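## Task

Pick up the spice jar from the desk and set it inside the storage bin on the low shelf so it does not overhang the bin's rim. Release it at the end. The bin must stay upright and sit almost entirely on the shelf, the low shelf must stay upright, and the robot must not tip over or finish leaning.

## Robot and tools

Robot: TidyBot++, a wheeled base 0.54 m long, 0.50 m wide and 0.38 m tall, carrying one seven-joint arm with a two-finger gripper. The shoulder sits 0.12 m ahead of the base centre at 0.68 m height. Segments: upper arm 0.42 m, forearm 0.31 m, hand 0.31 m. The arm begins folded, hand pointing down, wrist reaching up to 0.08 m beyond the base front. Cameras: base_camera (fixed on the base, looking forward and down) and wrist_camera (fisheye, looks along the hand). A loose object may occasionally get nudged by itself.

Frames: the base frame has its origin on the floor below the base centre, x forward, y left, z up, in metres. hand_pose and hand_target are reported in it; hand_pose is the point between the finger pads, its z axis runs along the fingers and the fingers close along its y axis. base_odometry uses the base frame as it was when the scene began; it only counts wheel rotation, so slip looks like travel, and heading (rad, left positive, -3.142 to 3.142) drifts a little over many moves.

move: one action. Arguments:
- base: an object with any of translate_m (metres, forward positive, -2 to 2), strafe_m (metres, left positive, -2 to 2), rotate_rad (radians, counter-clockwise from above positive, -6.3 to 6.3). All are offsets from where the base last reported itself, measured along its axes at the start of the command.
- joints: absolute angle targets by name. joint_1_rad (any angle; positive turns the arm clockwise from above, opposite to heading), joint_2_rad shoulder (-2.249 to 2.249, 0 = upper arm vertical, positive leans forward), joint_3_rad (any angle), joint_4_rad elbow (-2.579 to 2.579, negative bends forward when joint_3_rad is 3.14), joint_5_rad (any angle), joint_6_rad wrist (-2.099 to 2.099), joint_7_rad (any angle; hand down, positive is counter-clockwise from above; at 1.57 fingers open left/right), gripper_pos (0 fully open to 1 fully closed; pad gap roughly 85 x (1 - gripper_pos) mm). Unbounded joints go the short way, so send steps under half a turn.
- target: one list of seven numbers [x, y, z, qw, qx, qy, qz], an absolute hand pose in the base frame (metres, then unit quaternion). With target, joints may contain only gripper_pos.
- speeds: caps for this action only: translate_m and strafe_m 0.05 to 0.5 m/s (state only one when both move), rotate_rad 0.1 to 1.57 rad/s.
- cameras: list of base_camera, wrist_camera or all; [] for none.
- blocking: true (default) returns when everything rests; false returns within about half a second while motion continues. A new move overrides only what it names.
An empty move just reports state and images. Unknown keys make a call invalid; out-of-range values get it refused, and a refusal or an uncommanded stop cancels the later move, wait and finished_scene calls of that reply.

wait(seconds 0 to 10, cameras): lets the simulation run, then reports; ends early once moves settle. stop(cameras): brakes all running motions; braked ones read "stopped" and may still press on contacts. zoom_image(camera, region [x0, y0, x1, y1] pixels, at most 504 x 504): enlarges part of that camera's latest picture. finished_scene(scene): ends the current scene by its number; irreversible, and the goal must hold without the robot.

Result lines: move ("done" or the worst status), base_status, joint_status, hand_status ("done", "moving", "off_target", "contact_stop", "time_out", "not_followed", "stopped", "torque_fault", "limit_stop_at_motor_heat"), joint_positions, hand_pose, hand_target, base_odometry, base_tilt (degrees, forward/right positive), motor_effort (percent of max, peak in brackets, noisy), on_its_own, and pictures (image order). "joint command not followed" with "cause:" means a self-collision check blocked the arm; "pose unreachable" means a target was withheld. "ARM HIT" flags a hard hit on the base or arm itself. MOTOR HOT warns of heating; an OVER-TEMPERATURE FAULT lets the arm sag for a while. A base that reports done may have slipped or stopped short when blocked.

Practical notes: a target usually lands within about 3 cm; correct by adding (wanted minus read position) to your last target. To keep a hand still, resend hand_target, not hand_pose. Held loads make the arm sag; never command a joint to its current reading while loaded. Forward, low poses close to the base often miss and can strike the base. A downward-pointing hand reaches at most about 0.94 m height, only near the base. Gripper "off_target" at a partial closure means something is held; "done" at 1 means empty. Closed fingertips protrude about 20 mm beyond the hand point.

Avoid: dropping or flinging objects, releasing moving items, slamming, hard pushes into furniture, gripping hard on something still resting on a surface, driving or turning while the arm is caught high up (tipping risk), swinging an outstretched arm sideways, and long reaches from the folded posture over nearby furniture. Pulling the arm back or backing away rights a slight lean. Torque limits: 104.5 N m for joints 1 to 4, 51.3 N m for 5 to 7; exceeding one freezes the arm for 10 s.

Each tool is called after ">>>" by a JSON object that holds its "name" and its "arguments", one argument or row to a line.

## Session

>>> {"name": "move", "arguments": {
  "joints": {"joint_6_rad":0.3},
  "base": {"rotate_rad":1.2}
}}

>>> {"name": "move", "arguments": {
  "base": {"rotate_rad":1.4}
}}

>>> {"name": "move", "arguments": {
  "base": {"rotate_rad":1.4}
}}

>>> {"name": "move", "arguments": {
  "base": {"rotate_rad":1.2}
}}

Scene clock: 2.03 s.
move: done
base_odometry: x=+0.000 y=+0.000 heading=+1.200
base_tilt: forward=-0.1 right=+0.5
base_status: done
joint_positions: joint_1_rad=+0.042 joint_2_rad=-0.348 joint_3_rad=+3.179 joint_4_rad=-2.533 joint_5_rad=-0.026 joint_6_rad=+0.250 joint_7_rad=+1.615 gripper_pos=+0.000
joint_status: all done
motor_effort: joint_1_rad=+0(2) joint_2_rad=-6(7) joint_3_rad=+0(2) joint_4_rad=+19(19) joint_5_rad=+1(1) joint_6_rad=+9(10) joint_7_rad=+0(0)
hand_pose: x=+0.5225 y=-0.0333 z=+0.7853 quat_wxyz=(+0.025, +0.823, -0.030, +0.567) (m; base frame)
hand_target: x=+0.5271 y=-0.0343 z=+0.7990 quat_wxyz=(+0.026, +0.809, -0.030, +0.586) (m; base frame)
hand_status: not commanded
pictures: base_camera, wrist_camera
camera_calibration:
wrist_camera: T_world_to_cam=[[-0.0995325, -0.995017, -0.0058636, 0.0246329], [-0.396553, 0.0450709, -0.916905, 0.976903], [0.9126, -0.0889366, -0.399063, -0.0301268], [0, 0, 0, 1]] pos_world=[0.417339, -0.022199, 0.883849]

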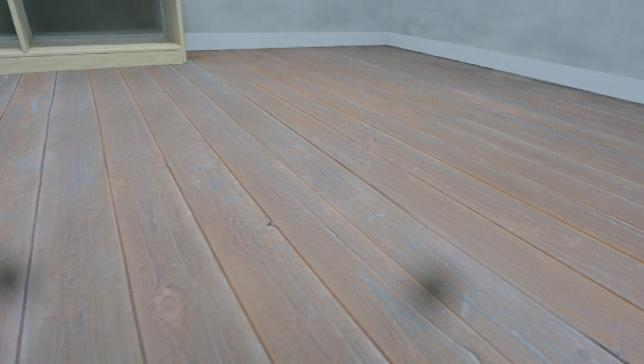

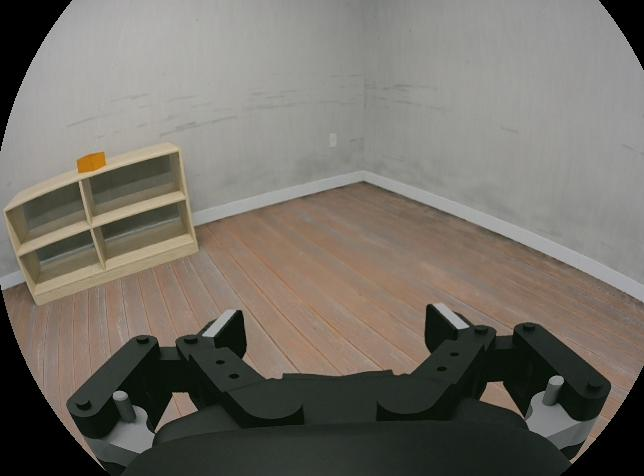

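Scene clock: 4.20 s.
move: done
base_odometry: x=+0.000 y=+0.000 heading=+2.599
base_tilt: forward=-0.1 right=+0.5
base_status: done
joint_positions: joint_1_rad=+0.042 joint_2_rad=-0.348 joint_3_rad=+3.179 joint_4_rad=-2.533 joint_5_rad=-0.026 joint_6_rad=+0.251 joint_7_rad=+1.615 gripper_pos=+0.000
joint_status: not commanded
motor_effort: joint_1_rad=+0(2) joint_2_rad=-7(8) joint_3_rad=+0(2) joint_4_rad=+19(19) joint_5_rad=+1(1) joint_6_rad=+9(9) joint_7_rad=+0(0)
hand_pose: x=+0.5226 y=-0.0332 z=+0.7856 quat_wxyz=(+0.025, +0.823, -0.030, +0.567) (m; base frame)
hand_target: x=+0.5271 y=-0.0343 z=+0.7990 quat_wxyz=(+0.026, +0.809, -0.030, +0.586) (m; base frame)
hand_status: not commanded
pictures: base_camera, wrist_camera
camera_calibration:
wrist_camera: T_world_to_cam=[[-0.0993038, -0.995039, -0.00594856, 0.0246136], [-0.395581, 0.0449625, -0.91733, 0.977055], [0.913047, -0.0887412, -0.398083, -0.0310976], [0, 0, 0, 1]] pos_world=[0.417342, -0.022199, 0.884049]

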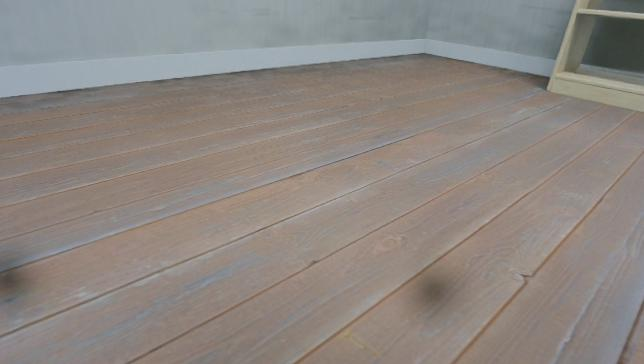

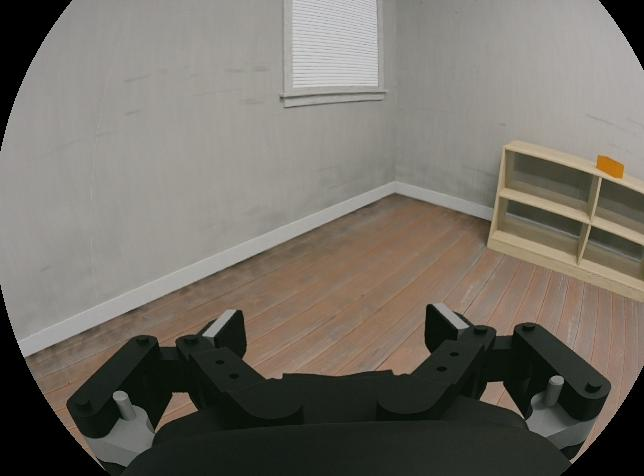

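Scene clock: 6.37 s.
move: done
base_odometry: x=+0.000 y=+0.000 heading=-2.284
base_tilt: forward=+0.0 right=+0.5
base_status: done
joint_positions: joint_1_rad=+0.041 joint_2_rad=-0.348 joint_3_rad=+3.179 joint_4_rad=-2.533 joint_5_rad=-0.026 joint_6_rad=+0.251 joint_7_rad=+1.615 gripper_pos=+0.000
joint_status: not commanded
motor_effort: joint_1_rad=+0(2) joint_2_rad=-7(7) joint_3_rad=+0(2) joint_4_rad=+19(19) joint_5_rad=+1(1) joint_6_rad=+8(10) joint_7_rad=+0(0)
hand_pose: x=+0.5227 y=-0.0331 z=+0.7857 quat_wxyz=(+0.025, +0.823, -0.029, +0.567) (m; base frame)
hand_target: x=+0.5271 y=-0.0343 z=+0.7990 quat_wxyz=(+0.026, +0.809, -0.030, +0.586) (m; base frame)
hand_status: not commanded
pictures: base_camera, wrist_camera
camera_calibration:
wrist_camera: T_world_to_cam=[[-0.099074, -0.995062, -0.00596965, 0.0246361], [-0.395273, 0.0448597, -0.917468, 0.977134], [0.913205, -0.0885375, -0.397765, -0.031392], [0, 0, 0, 1]] pos_world=[0.417342, -0.0220989, 0.884149]

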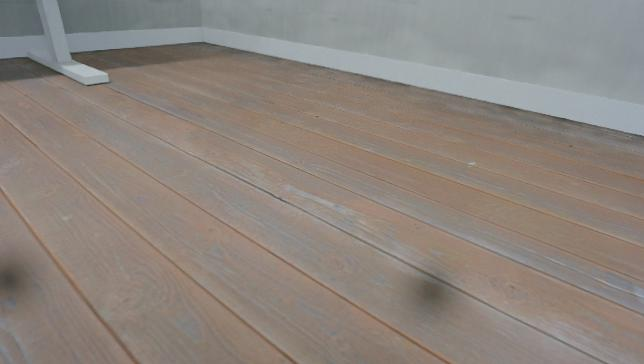

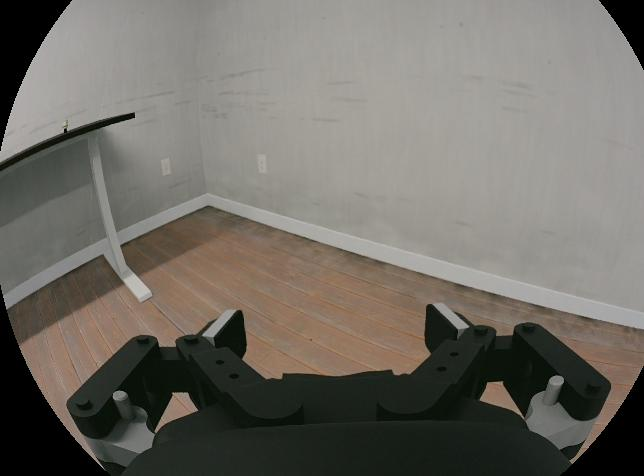

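Scene clock: 8.40 s.
move: done
base_odometry: x=+0.000 y=+0.000 heading=-1.084
base_tilt: forward=-0.1 right=+0.5
base_status: done
joint_positions: joint_1_rad=+0.041 joint_2_rad=-0.348 joint_3_rad=+3.179 joint_4_rad=-2.533 joint_5_rad=-0.026 joint_6_rad=+0.251 joint_7_rad=+1.615 gripper_pos=+0.000
joint_status: not commanded
motor_effort: joint_1_rad=-1(2) joint_2_rad=-6(8) joint_3_rad=-1(2) joint_4_rad=+19(19) joint_5_rad=+1(1) joint_6_rad=+9(10) joint_7_rad=+0(0)
hand_pose: x=+0.5227 y=-0.0331 z=+0.7857 quat_wxyz=(+0.025, +0.823, -0.029, +0.567) (m; base frame)
hand_target: x=+0.5271 y=-0.0343 z=+0.7990 quat_wxyz=(+0.026, +0.809, -0.030, +0.586) (m; base frame)
hand_status: not commanded
pictures: base_camera, wrist_camera
camera_calibration:
wrist_camera: T_world_to_cam=[[-0.0989475, -0.995075, -0.00592702, 0.0246447], [-0.395202, 0.0447627, -0.917503, 0.977129], [0.91325, -0.0884423, -0.397684, -0.0314712], [0, 0, 0, 1]] pos_world=[0.417342, -0.021999, 0.884149]

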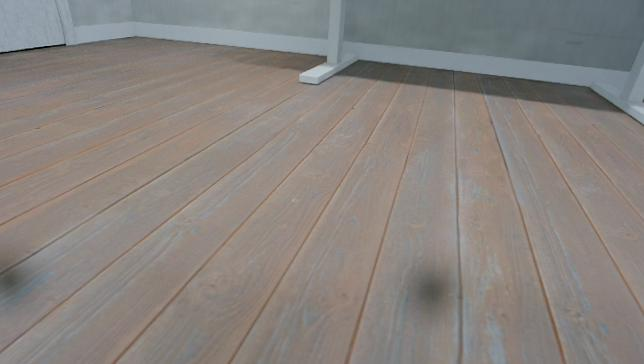

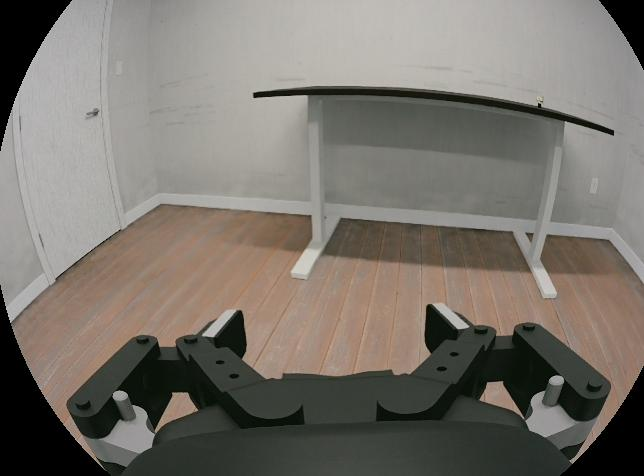

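>>> {"name": "move", "arguments": {
  "base": {"rotate_rad":-0.45},
  "joints": {"joint_1_rad":0.0,"joint_2_rad":0.0,"joint_3_rad":3.14,"joint_4_rad":-1.4,"joint_5_rad":0.0,"joint_6_rad":-0.8,"joint_7_rad":1.57},
  "cameras": []
}}

>>> {"name": "move", "arguments": {
  "base": {"translate_m":0.6,"strafe_m":-0.25}
}}

Scene clock: 12.07 s.
move: done
base_odometry: x=+0.000 y=+0.000 heading=-1.533
base_tilt: forward=-0.1 right=+0.4
base_status: done
joint_positions: joint_1_rad=+0.012 joint_2_rad=-0.024 joint_3_rad=+3.164 joint_4_rad=-1.417 joint_5_rad=-0.026 joint_6_rad=-0.750 joint_7_rad=+1.615 gripper_pos=+0.000
joint_status: all done
motor_effort: joint_1_rad=+0(2) joint_2_rad=-21(21) joint_3_rad=+0(3) joint_4_rad=+21(22) joint_5_rad=+1(2) joint_6_rad=+8(10) joint_7_rad=+0(1)
hand_pose: x=+0.6804 y=-0.0122 z=+0.9898 quat_wxyz=(+0.006, +0.878, +0.000, +0.479) (m; base frame)
hand_target: x=+0.6804 y=+0.0022 z=+0.9728 quat_wxyz=(-0.001, +0.891, +0.000, +0.454) (m; base frame)
hand_status: not commanded
pictures: none
No camera images: "cameras" was empty.

Scene clock: 14.67 s.
move: done
base_odometry: x=-0.227 y=-0.609 heading=-1.532
base_tilt: forward=-0.1 right=+0.4
base_status: done
joint_positions: joint_1_rad=+0.009 joint_2_rad=-0.007 joint_3_rad=+3.160 joint_4_rad=-1.415 joint_5_rad=-0.026 joint_6_rad=-0.754 joint_7_rad=+1.615 gripper_pos=+0.000
joint_status: not commanded
motor_effort: joint_1_rad=-1(2) joint_2_rad=-22(24) joint_3_rad=+0(2) joint_4_rad=+21(22) joint_5_rad=+0(1) joint_6_rad=+8(9) joint_7_rad=+0(0)
hand_pose: x=+0.6848 y=-0.0085 z=+0.9804 quat_wxyz=(+0.004, +0.882, +0.003, +0.471) (m; base frame)
hand_target: x=+0.6804 y=+0.0022 z=+0.9728 quat_wxyz=(-0.001, +0.891, +0.000, +0.454) (m; base frame)
hand_status: not commanded
pictures: base_camera, wrist_camera
camera_calibration:
wrist_camera: T_world_to_cam=[[-0.0236188, -0.999716, 0.00302441, 0.00586403], [-0.593754, 0.0115937, -0.804563, 1.24372], [0.8043, -0.0207986, -0.593859, 0.167522], [0, 0, 0, 1]] pos_world=[0.603867, -0.00507282, 1.10012]

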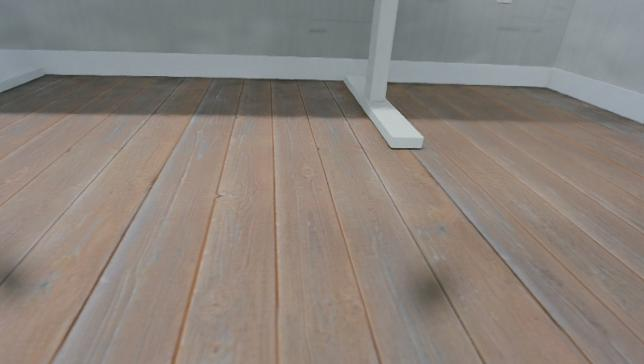

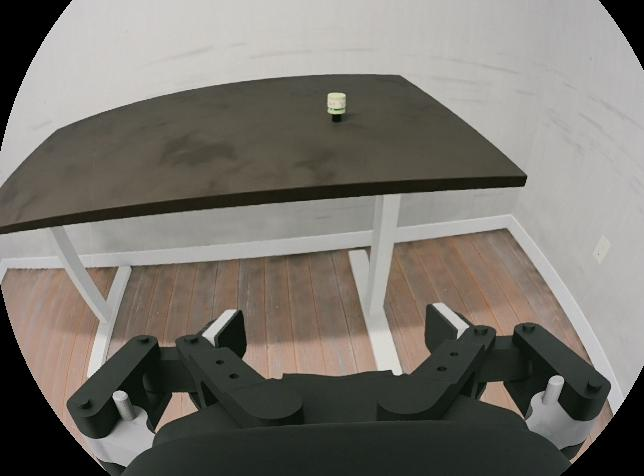

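>>> {"name": "zoom_image", "arguments": {
  "camera": "wrist_camera",
  "region": [305, 80, 369, 130]
}}

Scaled by 7.875.

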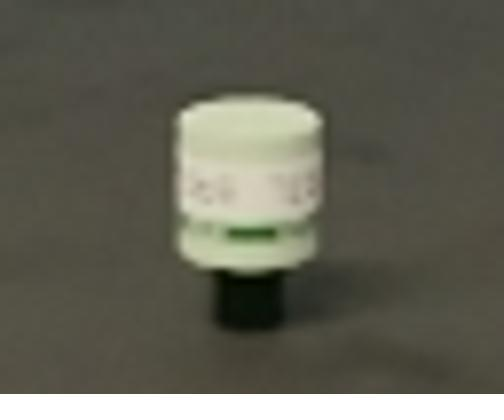

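>>> {"name": "move", "arguments": {
  "target": [0.48, -0.03, 0.93, 0, 1, 0, 0],
  "cameras": []
}}

>>> {"name": "move", "arguments": {
  "base": {"translate_m":0.6}
}}

Scene clock: 18.27 s.
move: done
base_odometry: x=-0.227 y=-0.609 heading=-1.532
base_tilt: forward=-0.1 right=+0.5
base_status: not commanded
joint_positions: joint_1_rad=+0.033 joint_2_rad=+0.178 joint_3_rad=+3.182 joint_4_rad=-0.901 joint_5_rad=-0.026 joint_6_rad=-2.006 joint_7_rad=+1.626 gripper_pos=+0.000
joint_status: not commanded
motor_effort: joint_1_rad=+0(2) joint_2_rad=-22(23) joint_3_rad=+0(1) joint_4_rad=+16(22) joint_5_rad=+1(1) joint_6_rad=+1(8) joint_7_rad=+0(0)
hand_pose: x=+0.4884 y=-0.0160 z=+0.9336 quat_wxyz=(-0.006, +1.000, -0.002, +0.029) (m; base frame)
hand_target: x=+0.4800 y=-0.0300 z=+0.9300 quat_wxyz=(+0.000, +1.000, +0.000, +0.000) (m; base frame)
hand_status: done (0.017 m and 3.4 deg from the pose sent, 0.212 m and 56.2 deg at the start)
pictures: none
No camera images: "cameras" was empty.

Scene clock: 20.83 s.
move: done
base_odometry: x=-0.204 y=-1.209 heading=-1.533
base_tilt: forward=-0.1 right=+0.5
base_status: done
joint_positions: joint_1_rad=+0.033 joint_2_rad=+0.195 joint_3_rad=+3.182 joint_4_rad=-0.900 joint_5_rad=-0.026 joint_6_rad=-2.013 joint_7_rad=+1.626 gripper_pos=+0.000
joint_status: not commanded
motor_effort: joint_1_rad=+0(1) joint_2_rad=-23(26) joint_3_rad=+0(1) joint_4_rad=+15(16) joint_5_rad=+0(1) joint_6_rad=+1(2) joint_7_rad=+0(1)
hand_pose: x=+0.4907 y=-0.0164 z=+0.9275 quat_wxyz=(-0.007, +1.000, -0.003, +0.017) (m; base frame)
hand_target: x=+0.4800 y=-0.0300 z=+0.9300 quat_wxyz=(+0.000, +1.000, +0.000, +0.000) (m; base frame)
hand_status: not commanded
pictures: base_camera, wrist_camera
camera_calibration:
wrist_camera: T_world_to_cam=[[-0.0265841, -0.999644, 0.00231977, -0.00440366], [-0.999585, 0.0266081, 0.0110063, 0.528863], [-0.0110641, -0.00202621, -0.999937, 1.06911], [0, 0, 0, 1]] pos_world=[0.540355, -0.0163079, 1.06324]

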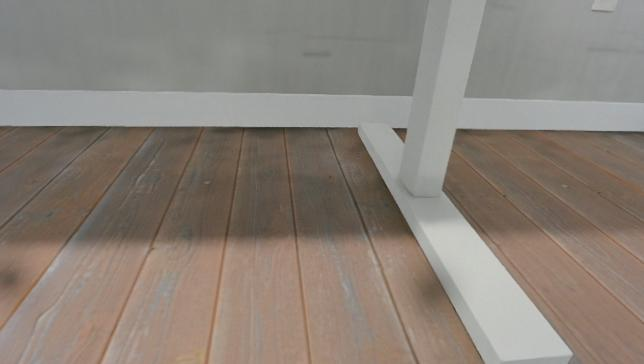

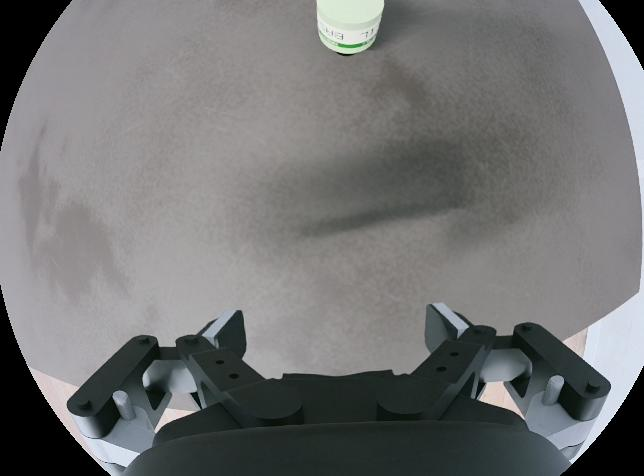

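>>> {"name": "move", "arguments": {
  "target": [0.485, -0.043, 0.898, 0, 1, 0, 0],
  "cameras": []
}}

>>> {"name": "move", "arguments": {
  "base": {"translate_m":0.11},
  "speeds": {"translate_m":0.2},
  "cameras": ["wrist_camera"]
}}

Scene clock: 22.30 s.
move: done
base_odometry: x=-0.204 y=-1.209 heading=-1.533
base_tilt: forward=+0.0 right=+0.5
base_status: not commanded
joint_positions: joint_1_rad=+0.056 joint_2_rad=+0.195 joint_3_rad=+3.192 joint_4_rad=-0.998 joint_5_rad=-0.026 joint_6_rad=-1.981 joint_7_rad=+1.658 gripper_pos=+0.000
joint_status: not commanded
motor_effort: joint_1_rad=-1(2) joint_2_rad=-23(25) joint_3_rad=-1(1) joint_4_rad=+16(16) joint_5_rad=+1(1) joint_6_rad=+1(1) joint_7_rad=+0(0)
hand_pose: x=+0.4823 y=-0.0276 z=+0.8993 quat_wxyz=(-0.009, +1.000, -0.004, -0.015) (m; base frame)
hand_target: x=+0.4850 y=-0.0430 z=+0.8980 quat_wxyz=(+0.000, +1.000, +0.000, +0.000) (m; base frame)
hand_status: done (0.016 m and 2.1 deg from the pose sent, 0.040 m and 2.2 deg at the start)
pictures: none
No camera images: "cameras" was empty.

Scene clock: 23.63 s.
move: done
base_odometry: x=-0.200 y=-1.319 heading=-1.532
base_tilt: forward=+0.0 right=+0.4
base_status: done
joint_positions: joint_1_rad=+0.057 joint_2_rad=+0.193 joint_3_rad=+3.192 joint_4_rad=-0.998 joint_5_rad=-0.026 joint_6_rad=-1.980 joint_7_rad=+1.659 gripper_pos=+0.000
joint_status: not commanded
motor_effort: joint_1_rad=-1(2) joint_2_rad=-23(26) joint_3_rad=+0(1) joint_4_rad=+15(16) joint_5_rad=+0(1) joint_6_rad=+1(1) joint_7_rad=+0(0)
hand_pose: x=+0.4820 y=-0.0278 z=+0.9001 quat_wxyz=(-0.009, +1.000, -0.004, -0.014) (m; base frame)
hand_target: x=+0.4850 y=-0.0430 z=+0.8980 quat_wxyz=(+0.000, +1.000, +0.000, +0.000) (m; base frame)
hand_status: not commanded
pictures: wrist_camera
camera_calibration:
wrist_camera: T_world_to_cam=[[-0.0283637, -0.999598, 0.0000194861, -0.0129852], [-0.996851, 0.0282872, 0.0740805, 0.46279], [-0.0740512, 0.00208177, -0.997252, 1.06962], [0, 0, 0, 1]] pos_world=[0.540171, -0.0282977, 1.0324]

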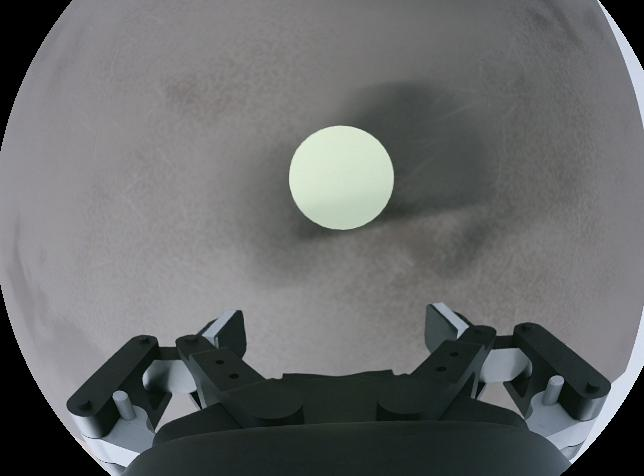

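>>> {"name": "move", "arguments": {
  "target": [0.52, -0.047, 0.897, 0, 1, 0, 0],
  "cameras": ["wrist_camera"]
}}

>>> {"name": "move", "arguments": {
  "target": [0.552, -0.048, 0.896, 0, 1, 0, 0],
  "cameras": ["wrist_camera"]
}}

Scene clock: 25.00 s.
move: done
base_odometry: x=-0.200 y=-1.319 heading=-1.532
base_tilt: forward=-0.1 right=+0.5
base_status: not commanded
joint_positions: joint_1_rad=+0.069 joint_2_rad=+0.258 joint_3_rad=+3.192 joint_4_rad=-0.918 joint_5_rad=-0.026 joint_6_rad=-1.980 joint_7_rad=+1.660 gripper_pos=+0.000
joint_status: not commanded
motor_effort: joint_1_rad=-1(2) joint_2_rad=-26(28) joint_3_rad=-1(1) joint_4_rad=+15(16) joint_5_rad=+1(1) joint_6_rad=+1(1) joint_7_rad=+0(0)
hand_pose: x=+0.5111 y=-0.0348 z=+0.8981 quat_wxyz=(-0.006, +1.000, -0.009, -0.007) (m; base frame)
hand_target: x=+0.5200 y=-0.0470 z=+0.8970 quat_wxyz=(+0.000, +1.000, +0.000, +0.000) (m; base frame)
hand_status: done (0.015 m and 1.5 deg from the pose sent, 0.043 m and 2.0 deg at the start)
pictures: wrist_camera
camera_calibration:
wrist_camera: T_world_to_cam=[[-0.0385182, -0.999248, 0.0043648, -0.0178018], [-0.997488, 0.0387095, 0.0593287, 0.506061], [-0.059453, -0.0020686, -0.998229, 1.06308], [0, 0, 0, 1]] pos_world=[0.567308, -0.0351787, 1.03125]

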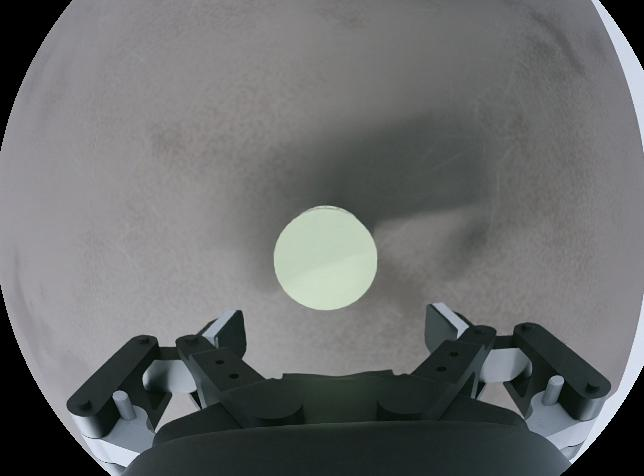

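Scene clock: 26.10 s.
move: done
base_odometry: x=-0.200 y=-1.319 heading=-1.532
base_tilt: forward=-0.1 right=+0.5
base_status: not commanded
joint_positions: joint_1_rad=+0.073 joint_2_rad=+0.352 joint_3_rad=+3.192 joint_4_rad=-0.789 joint_5_rad=-0.026 joint_6_rad=-1.980 joint_7_rad=+1.660 gripper_pos=+0.000
joint_status: not commanded
motor_effort: joint_1_rad=-1(1) joint_2_rad=-29(31) joint_3_rad=+0(1) joint_4_rad=+15(16) joint_5_rad=+0(1) joint_6_rad=+1(1) joint_7_rad=+0(0)
hand_pose: x=+0.5548 y=-0.0401 z=+0.8965 quat_wxyz=(-0.002, +1.000, -0.010, +0.011) (m; base frame)
hand_target: x=+0.5520 y=-0.0480 z=+0.8960 quat_wxyz=(+0.000, +1.000, +0.000, +0.000) (m; base frame)
hand_status: done (0.008 m and 1.7 deg from the pose sent, 0.043 m and 1.5 deg at the start)
pictures: wrist_camera
camera_calibration:
wrist_camera: T_world_to_cam=[[-0.0407824, -0.9991, 0.0116624, -0.0267478], [-0.998861, 0.0410564, 0.0243027, 0.582321], [-0.0247596, -0.010658, -0.999637, 1.04577], [0, 0, 0, 1]] pos_world=[0.60646, -0.0394859, 1.03155]

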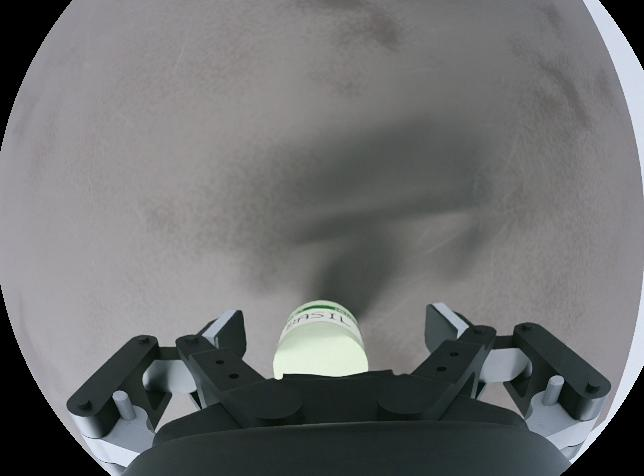

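>>> {"name": "move", "arguments": {
  "target": [0.542, -0.036, 0.897, 0, 1, 0, 0],
  "cameras": ["wrist_camera"]
}}

Scene clock: 27.00 s.
move: done
base_odometry: x=-0.200 y=-1.319 heading=-1.532
base_tilt: forward=-0.1 right=+0.5
base_status: not commanded
joint_positions: joint_1_rad=+0.063 joint_2_rad=+0.350 joint_3_rad=+3.192 joint_4_rad=-0.802 joint_5_rad=-0.026 joint_6_rad=-1.980 joint_7_rad=+1.660 gripper_pos=+0.000
joint_status: not commanded
motor_effort: joint_1_rad=-1(2) joint_2_rad=-30(30) joint_3_rad=-1(2) joint_4_rad=+15(16) joint_5_rad=+0(1) joint_6_rad=+1(1) joint_7_rad=+0(0)
hand_pose: x=+0.5526 y=-0.0354 z=+0.8934 quat_wxyz=(-0.003, +1.000, -0.005, +0.005) (m; base frame)
hand_target: x=+0.5420 y=-0.0360 z=+0.8970 quat_wxyz=(+0.000, +1.000, +0.000, +0.000) (m; base frame)
hand_status: done (0.011 m and 0.9 deg from the pose sent, 0.013 m and 1.7 deg at the start)
pictures: wrist_camera
camera_calibration:
wrist_camera: T_world_to_cam=[[-0.0306835, -0.999472, 0.0107075, -0.0269105], [-0.998886, 0.0310463, 0.0355459, 0.569586], [-0.0358596, -0.00960488, -0.999311, 1.04857], [0, 0, 0, 1]] pos_world=[0.605727, -0.0345085, 1.02788]

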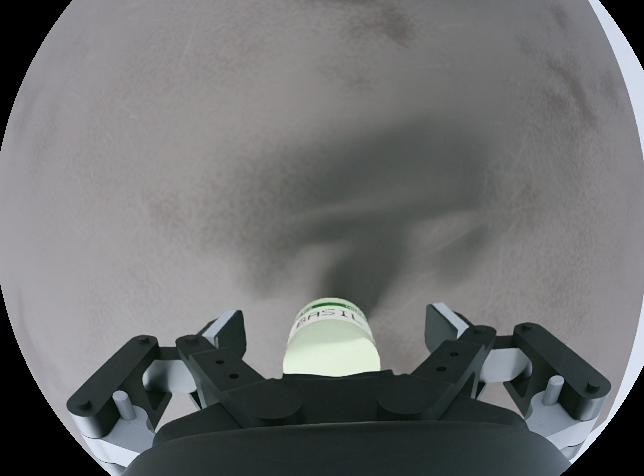

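>>> {"name": "move", "arguments": {
  "target": [0.528, -0.035, 0.899, 0, 1, 0, 0],
  "cameras": []
}}

>>> {"name": "move", "arguments": {
  "joints": {"gripper_pos":0.5},
  "cameras": ["wrist_camera"]
}}

Scene clock: 30.67 s.
move: done
base_odometry: x=-0.200 y=-1.319 heading=-1.532
base_tilt: forward=-0.1 right=+0.5
base_status: not commanded
joint_positions: joint_1_rad=+0.063 joint_2_rad=+0.328 joint_3_rad=+3.192 joint_4_rad=-0.842 joint_5_rad=-0.026 joint_6_rad=-1.980 joint_7_rad=+1.660 gripper_pos=+0.000
joint_status: not commanded
motor_effort: joint_1_rad=+0(2) joint_2_rad=-28(31) joint_3_rad=+0(1) joint_4_rad=+16(16) joint_5_rad=+1(1) joint_6_rad=+0(1) joint_7_rad=+0(0)
hand_pose: x=+0.5405 y=-0.0345 z=+0.8913 quat_wxyz=(-0.004, +1.000, -0.006, -0.004) (m; base frame)
hand_target: x=+0.5280 y=-0.0350 z=+0.8990 quat_wxyz=(+0.000, +1.000, +0.000, +0.000) (m; base frame)
hand_status: done (0.015 m and 0.9 deg from the pose sent, 0.025 m and 0.9 deg at the start)
pictures: none
No camera images: "cameras" was empty.

Scene clock: 31.50 s.
move: done
base_odometry: x=-0.200 y=-1.319 heading=-1.532
base_tilt: forward=+0.0 right=+0.5
base_status: not commanded
joint_positions: joint_1_rad=+0.063 joint_2_rad=+0.328 joint_3_rad=+3.192 joint_4_rad=-0.842 joint_5_rad=-0.026 joint_6_rad=-1.980 joint_7_rad=+1.660 gripper_pos=+0.500
joint_status: all done
motor_effort: joint_1_rad=+0(2) joint_2_rad=-28(29) joint_3_rad=-1(1) joint_4_rad=+16(16) joint_5_rad=+0(1) joint_6_rad=+0(1) joint_7_rad=+0(0)
hand_pose: x=+0.5405 y=-0.0345 z=+0.8913 quat_wxyz=(-0.004, +1.000, -0.006, -0.004) (m; base frame)
hand_target: x=+0.5280 y=-0.0350 z=+0.8990 quat_wxyz=(+0.000, +1.000, +0.000, +0.000) (m; base frame)
hand_status: not commanded
pictures: wrist_camera
camera_calibration:
wrist_camera: T_world_to_cam=[[-0.0311308, -0.999481, 0.00828176, -0.0239185], [-0.998074, 0.0315297, 0.0534225, 0.541178], [-0.0536559, -0.00660273, -0.998538, 1.05509], [0, 0, 0, 1]] pos_world=[0.596003, -0.0340028, 1.02483]

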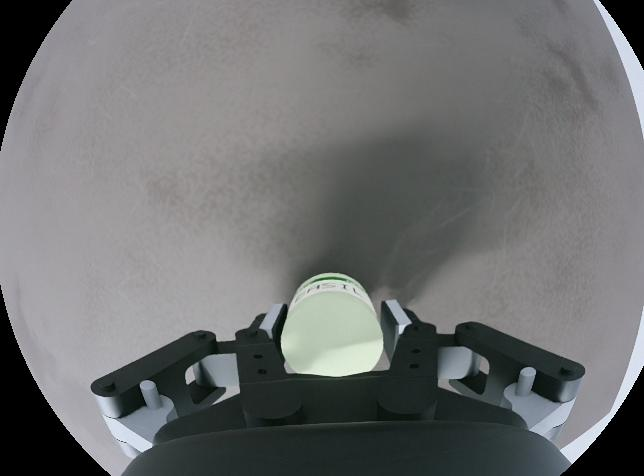

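>>> {"name": "move", "arguments": {
  "joints": {"gripper_pos":0.7},
  "cameras": ["wrist_camera"]
}}

Scene clock: 33.20 s.
move: off_target
base_odometry: x=-0.200 y=-1.319 heading=-1.532
base_tilt: forward=-0.1 right=+0.5
base_status: not commanded
joint_positions: joint_1_rad=+0.063 joint_2_rad=+0.326 joint_3_rad=+3.192 joint_4_rad=-0.842 joint_5_rad=-0.026 joint_6_rad=-1.980 joint_7_rad=+1.660 gripper_pos=+0.630
joint_status: gripper_pos off_target (ended at +0.630, target +0.700)
motor_effort: joint_1_rad=+0(1) joint_2_rad=-28(29) joint_3_rad=-1(1) joint_4_rad=+16(16) joint_5_rad=+1(1) joint_6_rad=+1(1) joint_7_rad=+0(0)
hand_pose: x=+0.5401 y=-0.0345 z=+0.8922 quat_wxyz=(-0.004, +1.000, -0.006, -0.003) (m; base frame)
hand_target: x=+0.5280 y=-0.0350 z=+0.8990 quat_wxyz=(+0.000, +1.000, +0.000, +0.000) (m; base frame)
hand_status: not commanded
pictures: wrist_camera
camera_calibration:
wrist_camera: T_world_to_cam=[[-0.0311435, -0.99948, 0.00831613, -0.0238763], [-0.998184, 0.0315301, 0.0513209, 0.542647], [-0.0515564, -0.00670272, -0.998648, 1.05491], [0, 0, 0, 1]] pos_world=[0.595306, -0.0339029, 1.02583]

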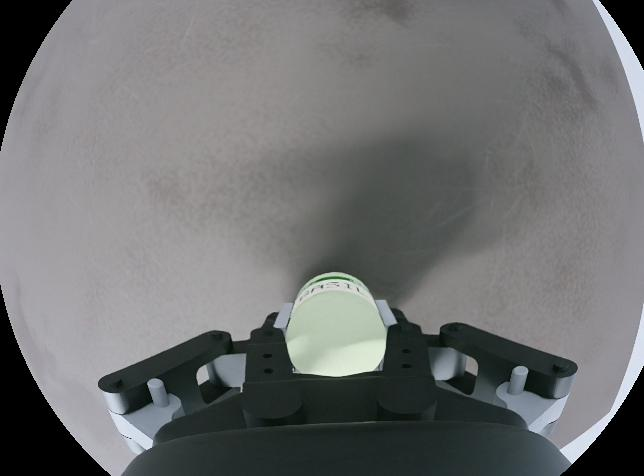

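>>> {"name": "move", "arguments": {
  "joints": {"gripper_pos":0.78},
  "cameras": []
}}

>>> {"name": "move", "arguments": {
  "target": [0.52, -0.035, 0.935, 0, 1, 0, 0],
  "cameras": ["wrist_camera"]
}}

Scene clock: 33.93 s.
move: off_target
base_odometry: x=-0.200 y=-1.319 heading=-1.532
base_tilt: forward=-0.1 right=+0.5
base_status: not commanded
joint_positions: joint_1_rad=+0.063 joint_2_rad=+0.326 joint_3_rad=+3.192 joint_4_rad=-0.842 joint_5_rad=-0.026 joint_6_rad=-1.980 joint_7_rad=+1.660 gripper_pos=+0.630
joint_status: gripper_pos off_target (ended at +0.630, target +0.780)
motor_effort: joint_1_rad=-1(1) joint_2_rad=-28(29) joint_3_rad=+0(1) joint_4_rad=+16(16) joint_5_rad=+1(1) joint_6_rad=+1(1) joint_7_rad=+0(0)
hand_pose: x=+0.5401 y=-0.0345 z=+0.8922 quat_wxyz=(-0.004, +1.000, -0.006, -0.003) (m; base frame)
hand_target: x=+0.5280 y=-0.0350 z=+0.8990 quat_wxyz=(+0.000, +1.000, +0.000, +0.000) (m; base frame)
hand_status: not commanded
pictures: none
No camera images: "cameras" was empty.

Scene clock: 35.07 s.
move: off_target
base_odometry: x=-0.200 y=-1.319 heading=-1.532
base_tilt: forward=+0.0 right=+0.5
base_status: not commanded
joint_positions: joint_1_rad=+0.063 joint_2_rad=+0.326 joint_3_rad=+3.192 joint_4_rad=-0.704 joint_5_rad=-0.026 joint_6_rad=-2.043 joint_7_rad=+1.660 gripper_pos=+0.630
joint_status: not commanded
motor_effort: joint_1_rad=-1(1) joint_2_rad=-28(30) joint_3_rad=+0(1) joint_4_rad=+16(17) joint_5_rad=+1(1) joint_6_rad=+1(2) joint_7_rad=+0(0)
hand_pose: x=+0.5436 y=-0.0344 z=+0.9314 quat_wxyz=(+0.000, +0.999, -0.004, +0.034) (m; base frame)
hand_target: x=+0.5309 y=-0.0362 z=+0.9352 quat_wxyz=(+0.002, +1.000, +0.000, +0.018) (m; base frame)
hand_status: off_target (0.024 m and 3.9 deg from the pose sent, 0.047 m and 0.9 deg at the start; a joint's target at an end of its range on 26 of 26 steps)
pictures: wrist_camera
camera_calibration:
wrist_camera: T_world_to_cam=[[-0.0293208, -0.999457, 0.0150574, -0.0313329], [-0.99932, 0.0289735, -0.0227866, 0.613705], [0.0223379, -0.0157152, -0.999627, 1.05467], [0, 0, 0, 1]] pos_world=[0.58881, -0.0325227, 1.06873]

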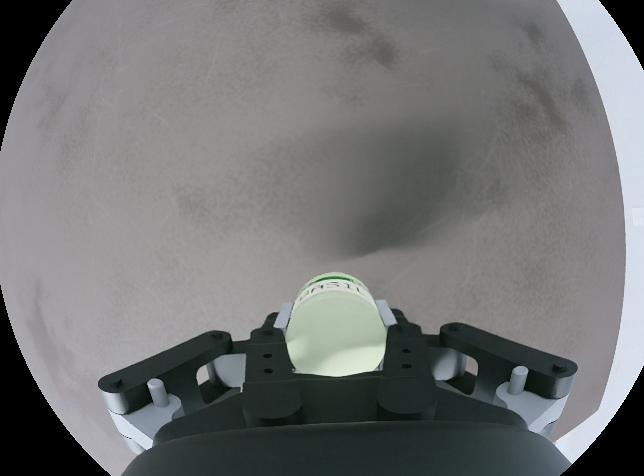

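>>> {"name": "move", "arguments": {
  "base": {"translate_m":-0.7},
  "cameras": []
}}

>>> {"name": "move", "arguments": {
  "target": [0.42, 0.0, 0.915, 0, 1, 0, 0],
  "base": {"rotate_rad":-3.05},
  "cameras": []
}}

>>> {"name": "move", "arguments": {
  "base": {"translate_m":1.55, "strafe_m":-0.19},
  "cameras": []
}}

>>> {"name": "move", "arguments": {
  "joints": {"joint_6_rad":-1.35}
}}

Scene clock: 39.03 s.
move: done
base_odometry: x=-0.227 y=-0.619 heading=-1.532
base_tilt: forward=+0.0 right=+0.5
base_status: done
joint_positions: joint_1_rad=+0.062 joint_2_rad=+0.333 joint_3_rad=+3.192 joint_4_rad=-0.704 joint_5_rad=-0.026 joint_6_rad=-2.050 joint_7_rad=+1.660 gripper_pos=+0.630
joint_status: not commanded
motor_effort: joint_1_rad=+0(6) joint_2_rad=-28(32) joint_3_rad=-1(4) joint_4_rad=+15(16) joint_5_rad=+1(1) joint_6_rad=+1(2) joint_7_rad=+0(0)
hand_pose: x=+0.5436 y=-0.0342 z=+0.9283 quat_wxyz=(-0.001, +1.000, -0.004, +0.028) (m; base frame)
hand_target: x=+0.5309 y=-0.0362 z=+0.9352 quat_wxyz=(+0.002, +1.000, +0.000, +0.018) (m; base frame)
hand_status: not commanded
pictures: none
No camera images: "cameras" was empty.

Scene clock: 42.43 s.
move: done
base_odometry: x=-0.227 y=-0.619 heading=+1.701
base_tilt: forward=+0.0 right=+0.5
base_status: done
joint_positions: joint_1_rad=-0.014 joint_2_rad=+0.064 joint_3_rad=+3.190 joint_4_rad=-1.109 joint_5_rad=-0.026 joint_6_rad=-2.018 joint_7_rad=+1.622 gripper_pos=+0.630
joint_status: not commanded
motor_effort: joint_1_rad=+0(3) joint_2_rad=-19(29) joint_3_rad=-1(2) joint_4_rad=+15(16) joint_5_rad=+0(2) joint_6_rad=+0(2) joint_7_rad=+0(0)
hand_pose: x=+0.4209 y=-0.0010 z=+0.9127 quat_wxyz=(-0.012, +1.000, +0.014, -0.024) (m; base frame)
hand_target: x=+0.4200 y=+0.0000 z=+0.9150 quat_wxyz=(+0.000, +1.000, +0.000, +0.000) (m; base frame)
hand_status: done (0.003 m and 3.4 deg from the pose sent, 0.129 m and 3.2 deg at the start)
pictures: none
No camera images: "cameras" was empty.

Scene clock: 46.93 s.
move: done
base_odometry: x=-0.241 y=+0.942 heading=+1.701
base_tilt: forward=-0.1 right=+0.4
base_status: done
joint_positions: joint_1_rad=-0.014 joint_2_rad=+0.049 joint_3_rad=+3.190 joint_4_rad=-1.110 joint_5_rad=-0.026 joint_6_rad=-2.017 joint_7_rad=+1.622 gripper_pos=+0.630
joint_status: not commanded
motor_effort: joint_1_rad=-1(1) joint_2_rad=-18(22) joint_3_rad=+0(1) joint_4_rad=+15(16) joint_5_rad=+1(1) joint_6_rad=+0(1) joint_7_rad=+0(1)
hand_pose: x=+0.4175 y=-0.0010 z=+0.9168 quat_wxyz=(-0.012, +1.000, +0.014, -0.017) (m; base frame)
hand_target: x=+0.4200 y=+0.0000 z=+0.9150 quat_wxyz=(+0.000, +1.000, +0.000, +0.000) (m; base frame)
hand_status: not commanded
pictures: none
No camera images: "cameras" was empty.

Scene clock: 48.30 s.
move: done
base_odometry: x=-0.241 y=+0.942 heading=+1.701
base_tilt: forward=+0.0 right=+0.4
base_status: not commanded
joint_positions: joint_1_rad=-0.014 joint_2_rad=+0.048 joint_3_rad=+3.190 joint_4_rad=-1.113 joint_5_rad=-0.026 joint_6_rad=-1.401 joint_7_rad=+1.622 gripper_pos=+0.630
joint_status: all done
motor_effort: joint_1_rad=-1(2) joint_2_rad=-21(22) joint_3_rad=-1(1) joint_4_rad=+19(19) joint_5_rad=+0(1) joint_6_rad=+5(6) joint_7_rad=+0(0)
hand_pose: x=+0.5986 y=-0.0065 z=+0.9672 quat_wxyz=(+0.000, +0.958, +0.010, +0.286) (m; base frame)
hand_target: x=+0.6024 y=-0.0010 z=+0.9740 quat_wxyz=(+0.002, +0.951, +0.000, +0.308) (m; base frame)
hand_status: not commanded
pictures: base_camera, wrist_camera
camera_calibration:
wrist_camera: T_world_to_cam=[[-0.00752758, -0.99993, 0.0090744, -0.00965013], [-0.860196, 0.00184774, -0.50996, 1.05639], [0.509908, -0.0116445, -0.86015, 0.662838], [0, 0, 0, 1]] pos_world=[0.570644, -0.00388295, 1.10894]

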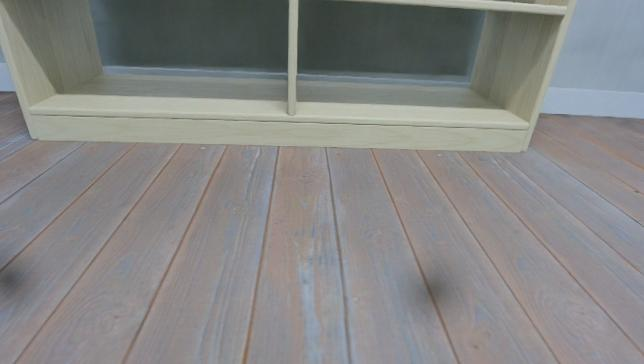

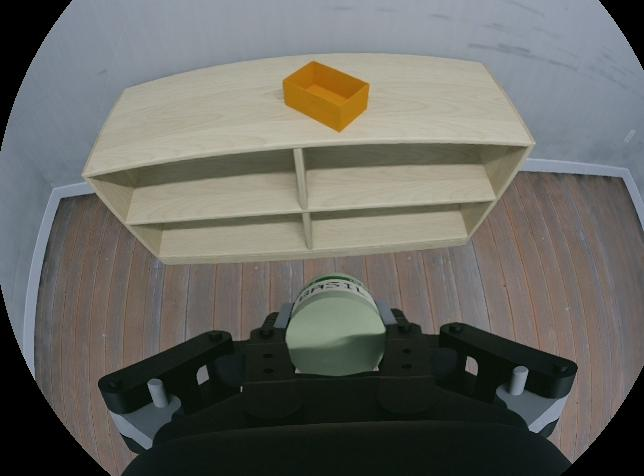

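>>> {"name": "move", "arguments": {
  "base": {"translate_m":0.57},
  "joints": {"joint_6_rad":-1.8},
  "cameras": []
}}

>>> {"name": "move", "arguments": {
  "target": [0.58, 0.0, 0.82, 0, 0.946, -0.324, 0],
  "cameras": ["wrist_camera"]
}}

Scene clock: 52.10 s.
move: done
base_odometry: x=-0.314 y=+1.508 heading=+1.700
base_tilt: forward=-0.1 right=+0.5
base_status: done
joint_positions: joint_1_rad=-0.014 joint_2_rad=+0.044 joint_3_rad=+3.190 joint_4_rad=-1.116 joint_5_rad=-0.026 joint_6_rad=-1.771 joint_7_rad=+1.622 gripper_pos=+0.630
joint_status: all done
motor_effort: joint_1_rad=-1(1) joint_2_rad=-19(22) joint_3_rad=+0(1) joint_4_rad=+17(19) joint_5_rad=+0(1) joint_6_rad=+3(6) joint_7_rad=+0(1)
hand_pose: x=+0.4913 y=-0.0030 z=+0.9231 quat_wxyz=(-0.007, +0.994, +0.012, +0.105) (m; base frame)
hand_target: x=+0.4745 y=-0.0003 z=+0.9198 quat_wxyz=(+0.000, +0.996, +0.000, +0.088) (m; base frame)
hand_status: not commanded
pictures: none
No camera images: "cameras" was empty.

Scene clock: 53.93 s.
move: done
base_odometry: x=-0.314 y=+1.508 heading=+1.701
base_tilt: forward=-0.1 right=+0.5
base_status: not commanded
joint_positions: joint_1_rad=-0.065 joint_2_rad=+0.370 joint_3_rad=+3.256 joint_4_rad=-1.042 joint_5_rad=-0.026 joint_6_rad=-1.771 joint_7_rad=+1.001 gripper_pos=+0.630
joint_status: not commanded
motor_effort: joint_1_rad=-1(1) joint_2_rad=-31(34) joint_3_rad=+0(1) joint_4_rad=+17(18) joint_5_rad=+1(1) joint_6_rad=+0(3) joint_7_rad=+0(0)
hand_pose: x=+0.5697 y=-0.0038 z=+0.8128 quat_wxyz=(+0.013, +0.954, -0.299, -0.017) (m; base frame)
hand_target: x=+0.5800 y=+0.0000 z=+0.8200 quat_wxyz=(+0.000, +0.946, -0.324, +0.000) (m; base frame)
hand_status: done (0.013 m and 3.9 deg from the pose sent, 0.136 m and 41.0 deg at the start)
pictures: wrist_camera
camera_calibration:
wrist_camera: T_world_to_cam=[[-0.585819, -0.808792, 0.0516858, 0.289846], [-0.805763, 0.588094, 0.069937, 0.452695], [-0.0869606, -0.000676099, -0.996212, 0.995519], [0, 0, 0, 1]] pos_world=[0.621133, -0.0311285, 0.945107]

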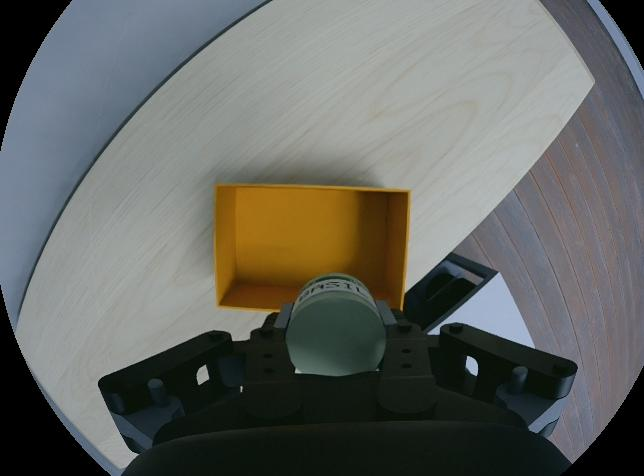

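>>> {"name": "move", "arguments": {
  "target": [0.592, 0.001, 0.74, 0, 0.946, -0.324, 0],
  "cameras": ["wrist_camera"]
}}

>>> {"name": "move", "arguments": {
  "target": [0.592, 0.001, 0.68, 0, 0.946, -0.324, 0],
  "cameras": ["wrist_camera"]
}}

Scene clock: 55.67 s.
move: done
base_odometry: x=-0.314 y=+1.508 heading=+1.701
base_tilt: forward=+0.0 right=+0.4
base_status: not commanded
joint_positions: joint_1_rad=-0.077 joint_2_rad=+0.378 joint_3_rad=+3.260 joint_4_rad=-1.224 joint_5_rad=-0.026 joint_6_rad=-1.562 joint_7_rad=+0.999 gripper_pos=+0.630
joint_status: not commanded
motor_effort: joint_1_rad=+0(1) joint_2_rad=-32(33) joint_3_rad=+0(1) joint_4_rad=+17(18) joint_5_rad=+1(1) joint_6_rad=+0(1) joint_7_rad=+0(1)
hand_pose: x=+0.5829 y=-0.0027 z=+0.7521 quat_wxyz=(+0.011, +0.954, -0.298, -0.007) (m; base frame)
hand_target: x=+0.5920 y=+0.0010 z=+0.7400 quat_wxyz=(+0.000, +0.946, -0.324, +0.000) (m; base frame)
hand_status: done (0.016 m and 3.5 deg from the pose sent, 0.076 m and 3.9 deg at the start)
pictures: wrist_camera
camera_calibration:
wrist_camera: T_world_to_cam=[[-0.585022, -0.809933, 0.0419184, 0.308431], [-0.808273, 0.586511, 0.0519606, 0.481776], [-0.0666702, -0.00348341, -0.997769, 0.925603], [0, 0, 0, 1]] pos_world=[0.631556, -0.0295347, 0.885576]

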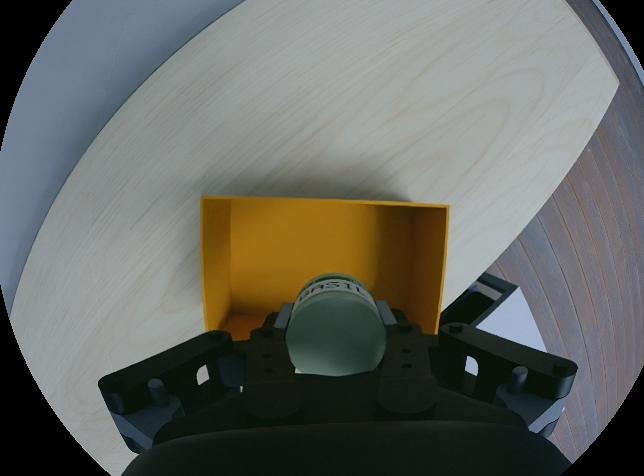

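Scene clock: 57.00 s.
move: done
base_odometry: x=-0.314 y=+1.508 heading=+1.701
base_tilt: forward=-0.1 right=+0.4
base_status: not commanded
joint_positions: joint_1_rad=-0.084 joint_2_rad=+0.400 joint_3_rad=+3.265 joint_4_rad=-1.384 joint_5_rad=-0.026 joint_6_rad=-1.379 joint_7_rad=+0.999 gripper_pos=+0.630
joint_status: not commanded
motor_effort: joint_1_rad=-1(1) joint_2_rad=-32(34) joint_3_rad=+0(1) joint_4_rad=+17(18) joint_5_rad=+0(1) joint_6_rad=+1(1) joint_7_rad=+0(0)
hand_pose: x=+0.5849 y=-0.0040 z=+0.6920 quat_wxyz=(+0.013, +0.954, -0.299, -0.006) (m; base frame)
hand_target: x=+0.5920 y=+0.0010 z=+0.6800 quat_wxyz=(+0.000, +0.946, -0.324, +0.000) (m; base frame)
hand_status: done (0.015 m and 3.4 deg from the pose sent, 0.073 m and 3.5 deg at the start)
pictures: wrist_camera
camera_calibration:
wrist_camera: T_world_to_cam=[[-0.586361, -0.808786, 0.0452391, 0.309632], [-0.807392, 0.588045, 0.0481769, 0.489461], [-0.0655675, -0.00827661, -0.997814, 0.865041], [0, 0, 0, 1]] pos_world=[0.633462, -0.0302399, 0.825561]

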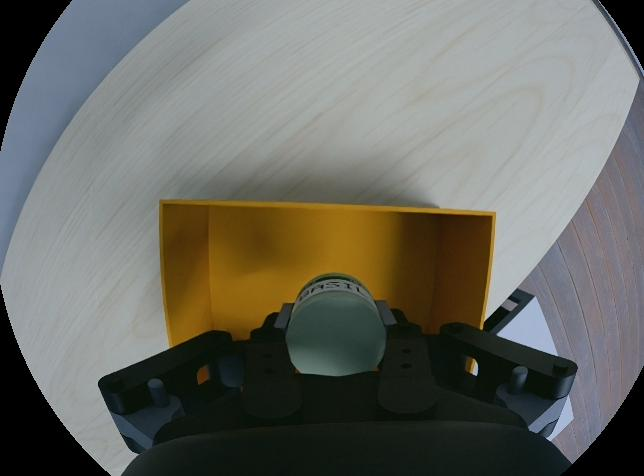

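>>> {"name": "move", "arguments": {
  "target": [0.591, 0.002, 0.650, 0, 0.946, -0.324, 0],
  "cameras": ["wrist_camera"]
}}

>>> {"name": "move", "arguments": {
  "target": [0.591, 0.003, 0.637, 0, 0.946, -0.324, 0],
  "cameras": ["wrist_camera"]
}}

Scene clock: 58.27 s.
move: done
base_odometry: x=-0.314 y=+1.508 heading=+1.701
base_tilt: forward=-0.1 right=+0.5
base_status: not commanded
joint_positions: joint_1_rad=-0.089 joint_2_rad=+0.417 joint_3_rad=+3.269 joint_4_rad=-1.456 joint_5_rad=-0.026 joint_6_rad=-1.288 joint_7_rad=+0.999 gripper_pos=+0.630
joint_status: not commanded
motor_effort: joint_1_rad=-1(1) joint_2_rad=-32(34) joint_3_rad=+1(1) joint_4_rad=+16(17) joint_5_rad=+1(1) joint_6_rad=+0(1) joint_7_rad=+0(0)
hand_pose: x=+0.5851 y=-0.0042 z=+0.6621 quat_wxyz=(+0.015, +0.954, -0.299, -0.004) (m; base frame)
hand_target: x=+0.5910 y=+0.0020 z=+0.6500 quat_wxyz=(+0.000, +0.946, -0.324, +0.000) (m; base frame)
hand_status: done (0.015 m and 3.5 deg from the pose sent, 0.043 m and 3.4 deg at the start)
pictures: wrist_camera
camera_calibration:
wrist_camera: T_world_to_cam=[[-0.585886, -0.809008, 0.0473569, 0.309158], [-0.807896, 0.587667, 0.0441748, 0.494129], [-0.0635679, -0.012378, -0.997901, 0.834168], [0, 0, 0, 1]] pos_world=[0.633363, -0.0299466, 0.795948]

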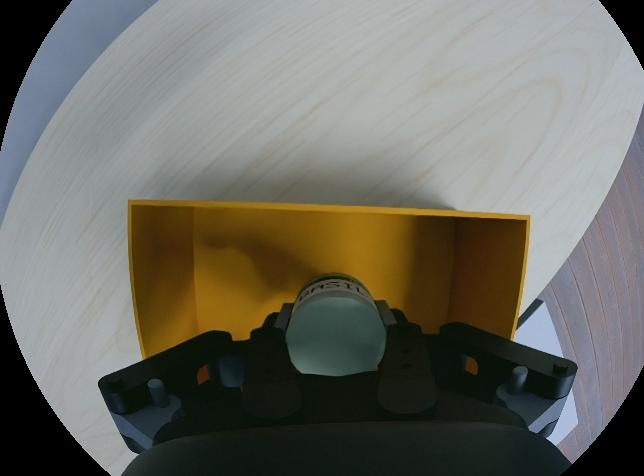

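Scene clock: 58.97 s.
move: done
base_odometry: x=-0.314 y=+1.508 heading=+1.701
base_tilt: forward=+0.0 right=+0.5
base_status: not commanded
joint_positions: joint_1_rad=-0.093 joint_2_rad=+0.425 joint_3_rad=+3.271 joint_4_rad=-1.482 joint_5_rad=-0.028 joint_6_rad=-1.247 joint_7_rad=+0.999 gripper_pos=+0.630
joint_status: not commanded
motor_effort: joint_1_rad=+0(1) joint_2_rad=-32(33) joint_3_rad=+0(1) joint_4_rad=+16(17) joint_5_rad=+1(1) joint_6_rad=+0(1) joint_7_rad=+0(0)
hand_pose: x=+0.5868 y=-0.0037 z=+0.6507 quat_wxyz=(+0.014, +0.954, -0.298, -0.001) (m; base frame)
hand_target: x=+0.5910 y=+0.0030 z=+0.6370 quat_wxyz=(+0.000, +0.946, -0.324, +0.000) (m; base frame)
hand_status: done (0.016 m and 3.5 deg from the pose sent, 0.027 m and 3.5 deg at the start)
pictures: wrist_camera
camera_calibration:
wrist_camera: T_world_to_cam=[[-0.585345, -0.809574, 0.0442871, 0.31277], [-0.808816, 0.586856, 0.0376507, 0.500542], [-0.0564712, -0.0137815, -0.998309, 0.818918], [0, 0, 0, 1]] pos_world=[0.63417, -0.0292497, 0.784836]

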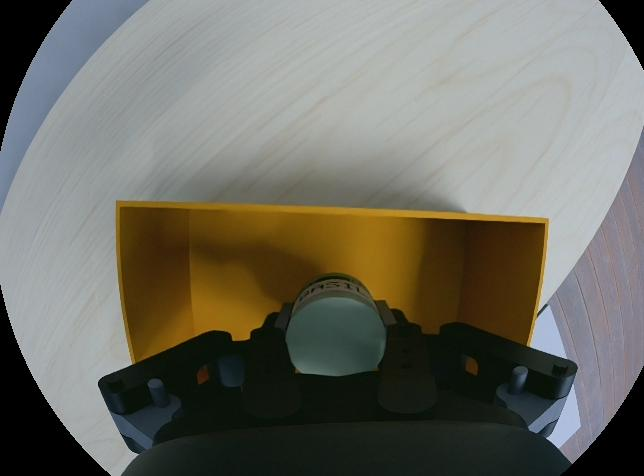

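>>> {"name": "move", "arguments": {
  "target": [0.590, 0.003, 0.628, 0, 0.946, -0.324, 0],
  "cameras": ["wrist_camera"]
}}

Scene clock: 59.73 s.
move: done
base_odometry: x=-0.314 y=+1.508 heading=+1.701
base_tilt: forward=+0.0 right=+0.4
base_status: not commanded
joint_positions: joint_1_rad=-0.095 joint_2_rad=+0.425 joint_3_rad=+3.273 joint_4_rad=-1.500 joint_5_rad=-0.029 joint_6_rad=-1.221 joint_7_rad=+0.999 gripper_pos=+0.630
joint_status: not commanded
motor_effort: joint_1_rad=+0(1) joint_2_rad=-26(33) joint_3_rad=+0(1) joint_4_rad=+13(16) joint_5_rad=+1(1) joint_6_rad=+1(3) joint_7_rad=+0(0)
hand_pose: x=+0.5876 y=-0.0039 z=+0.6456 quat_wxyz=(+0.013, +0.954, -0.299, +0.003) (m; base frame)
hand_target: x=+0.5900 y=+0.0030 z=+0.6280 quat_wxyz=(+0.000, +0.946, -0.324, +0.000) (m; base frame)
hand_status: done (0.019 m and 3.4 deg from the pose sent, 0.024 m and 3.5 deg at the start)
pictures: wrist_camera
camera_calibration:
wrist_camera: T_world_to_cam=[[-0.5866, -0.808926, 0.0392299, 0.317353], [-0.808449, 0.587753, 0.0309205, 0.50557], [-0.0480699, -0.0135775, -0.998752, 0.809219], [0, 0, 0, 1]] pos_world=[0.633785, -0.0294483, 0.780127]

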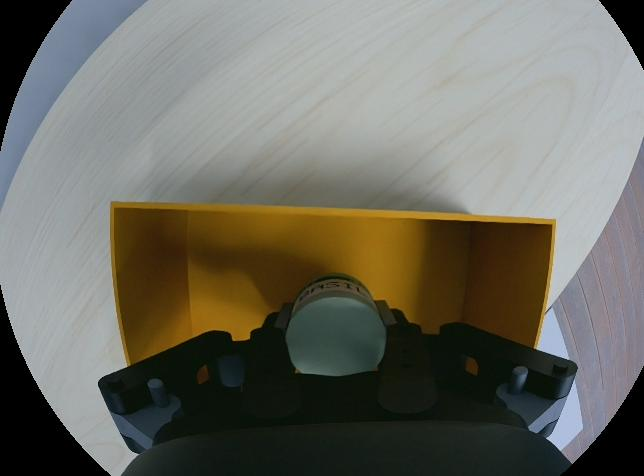

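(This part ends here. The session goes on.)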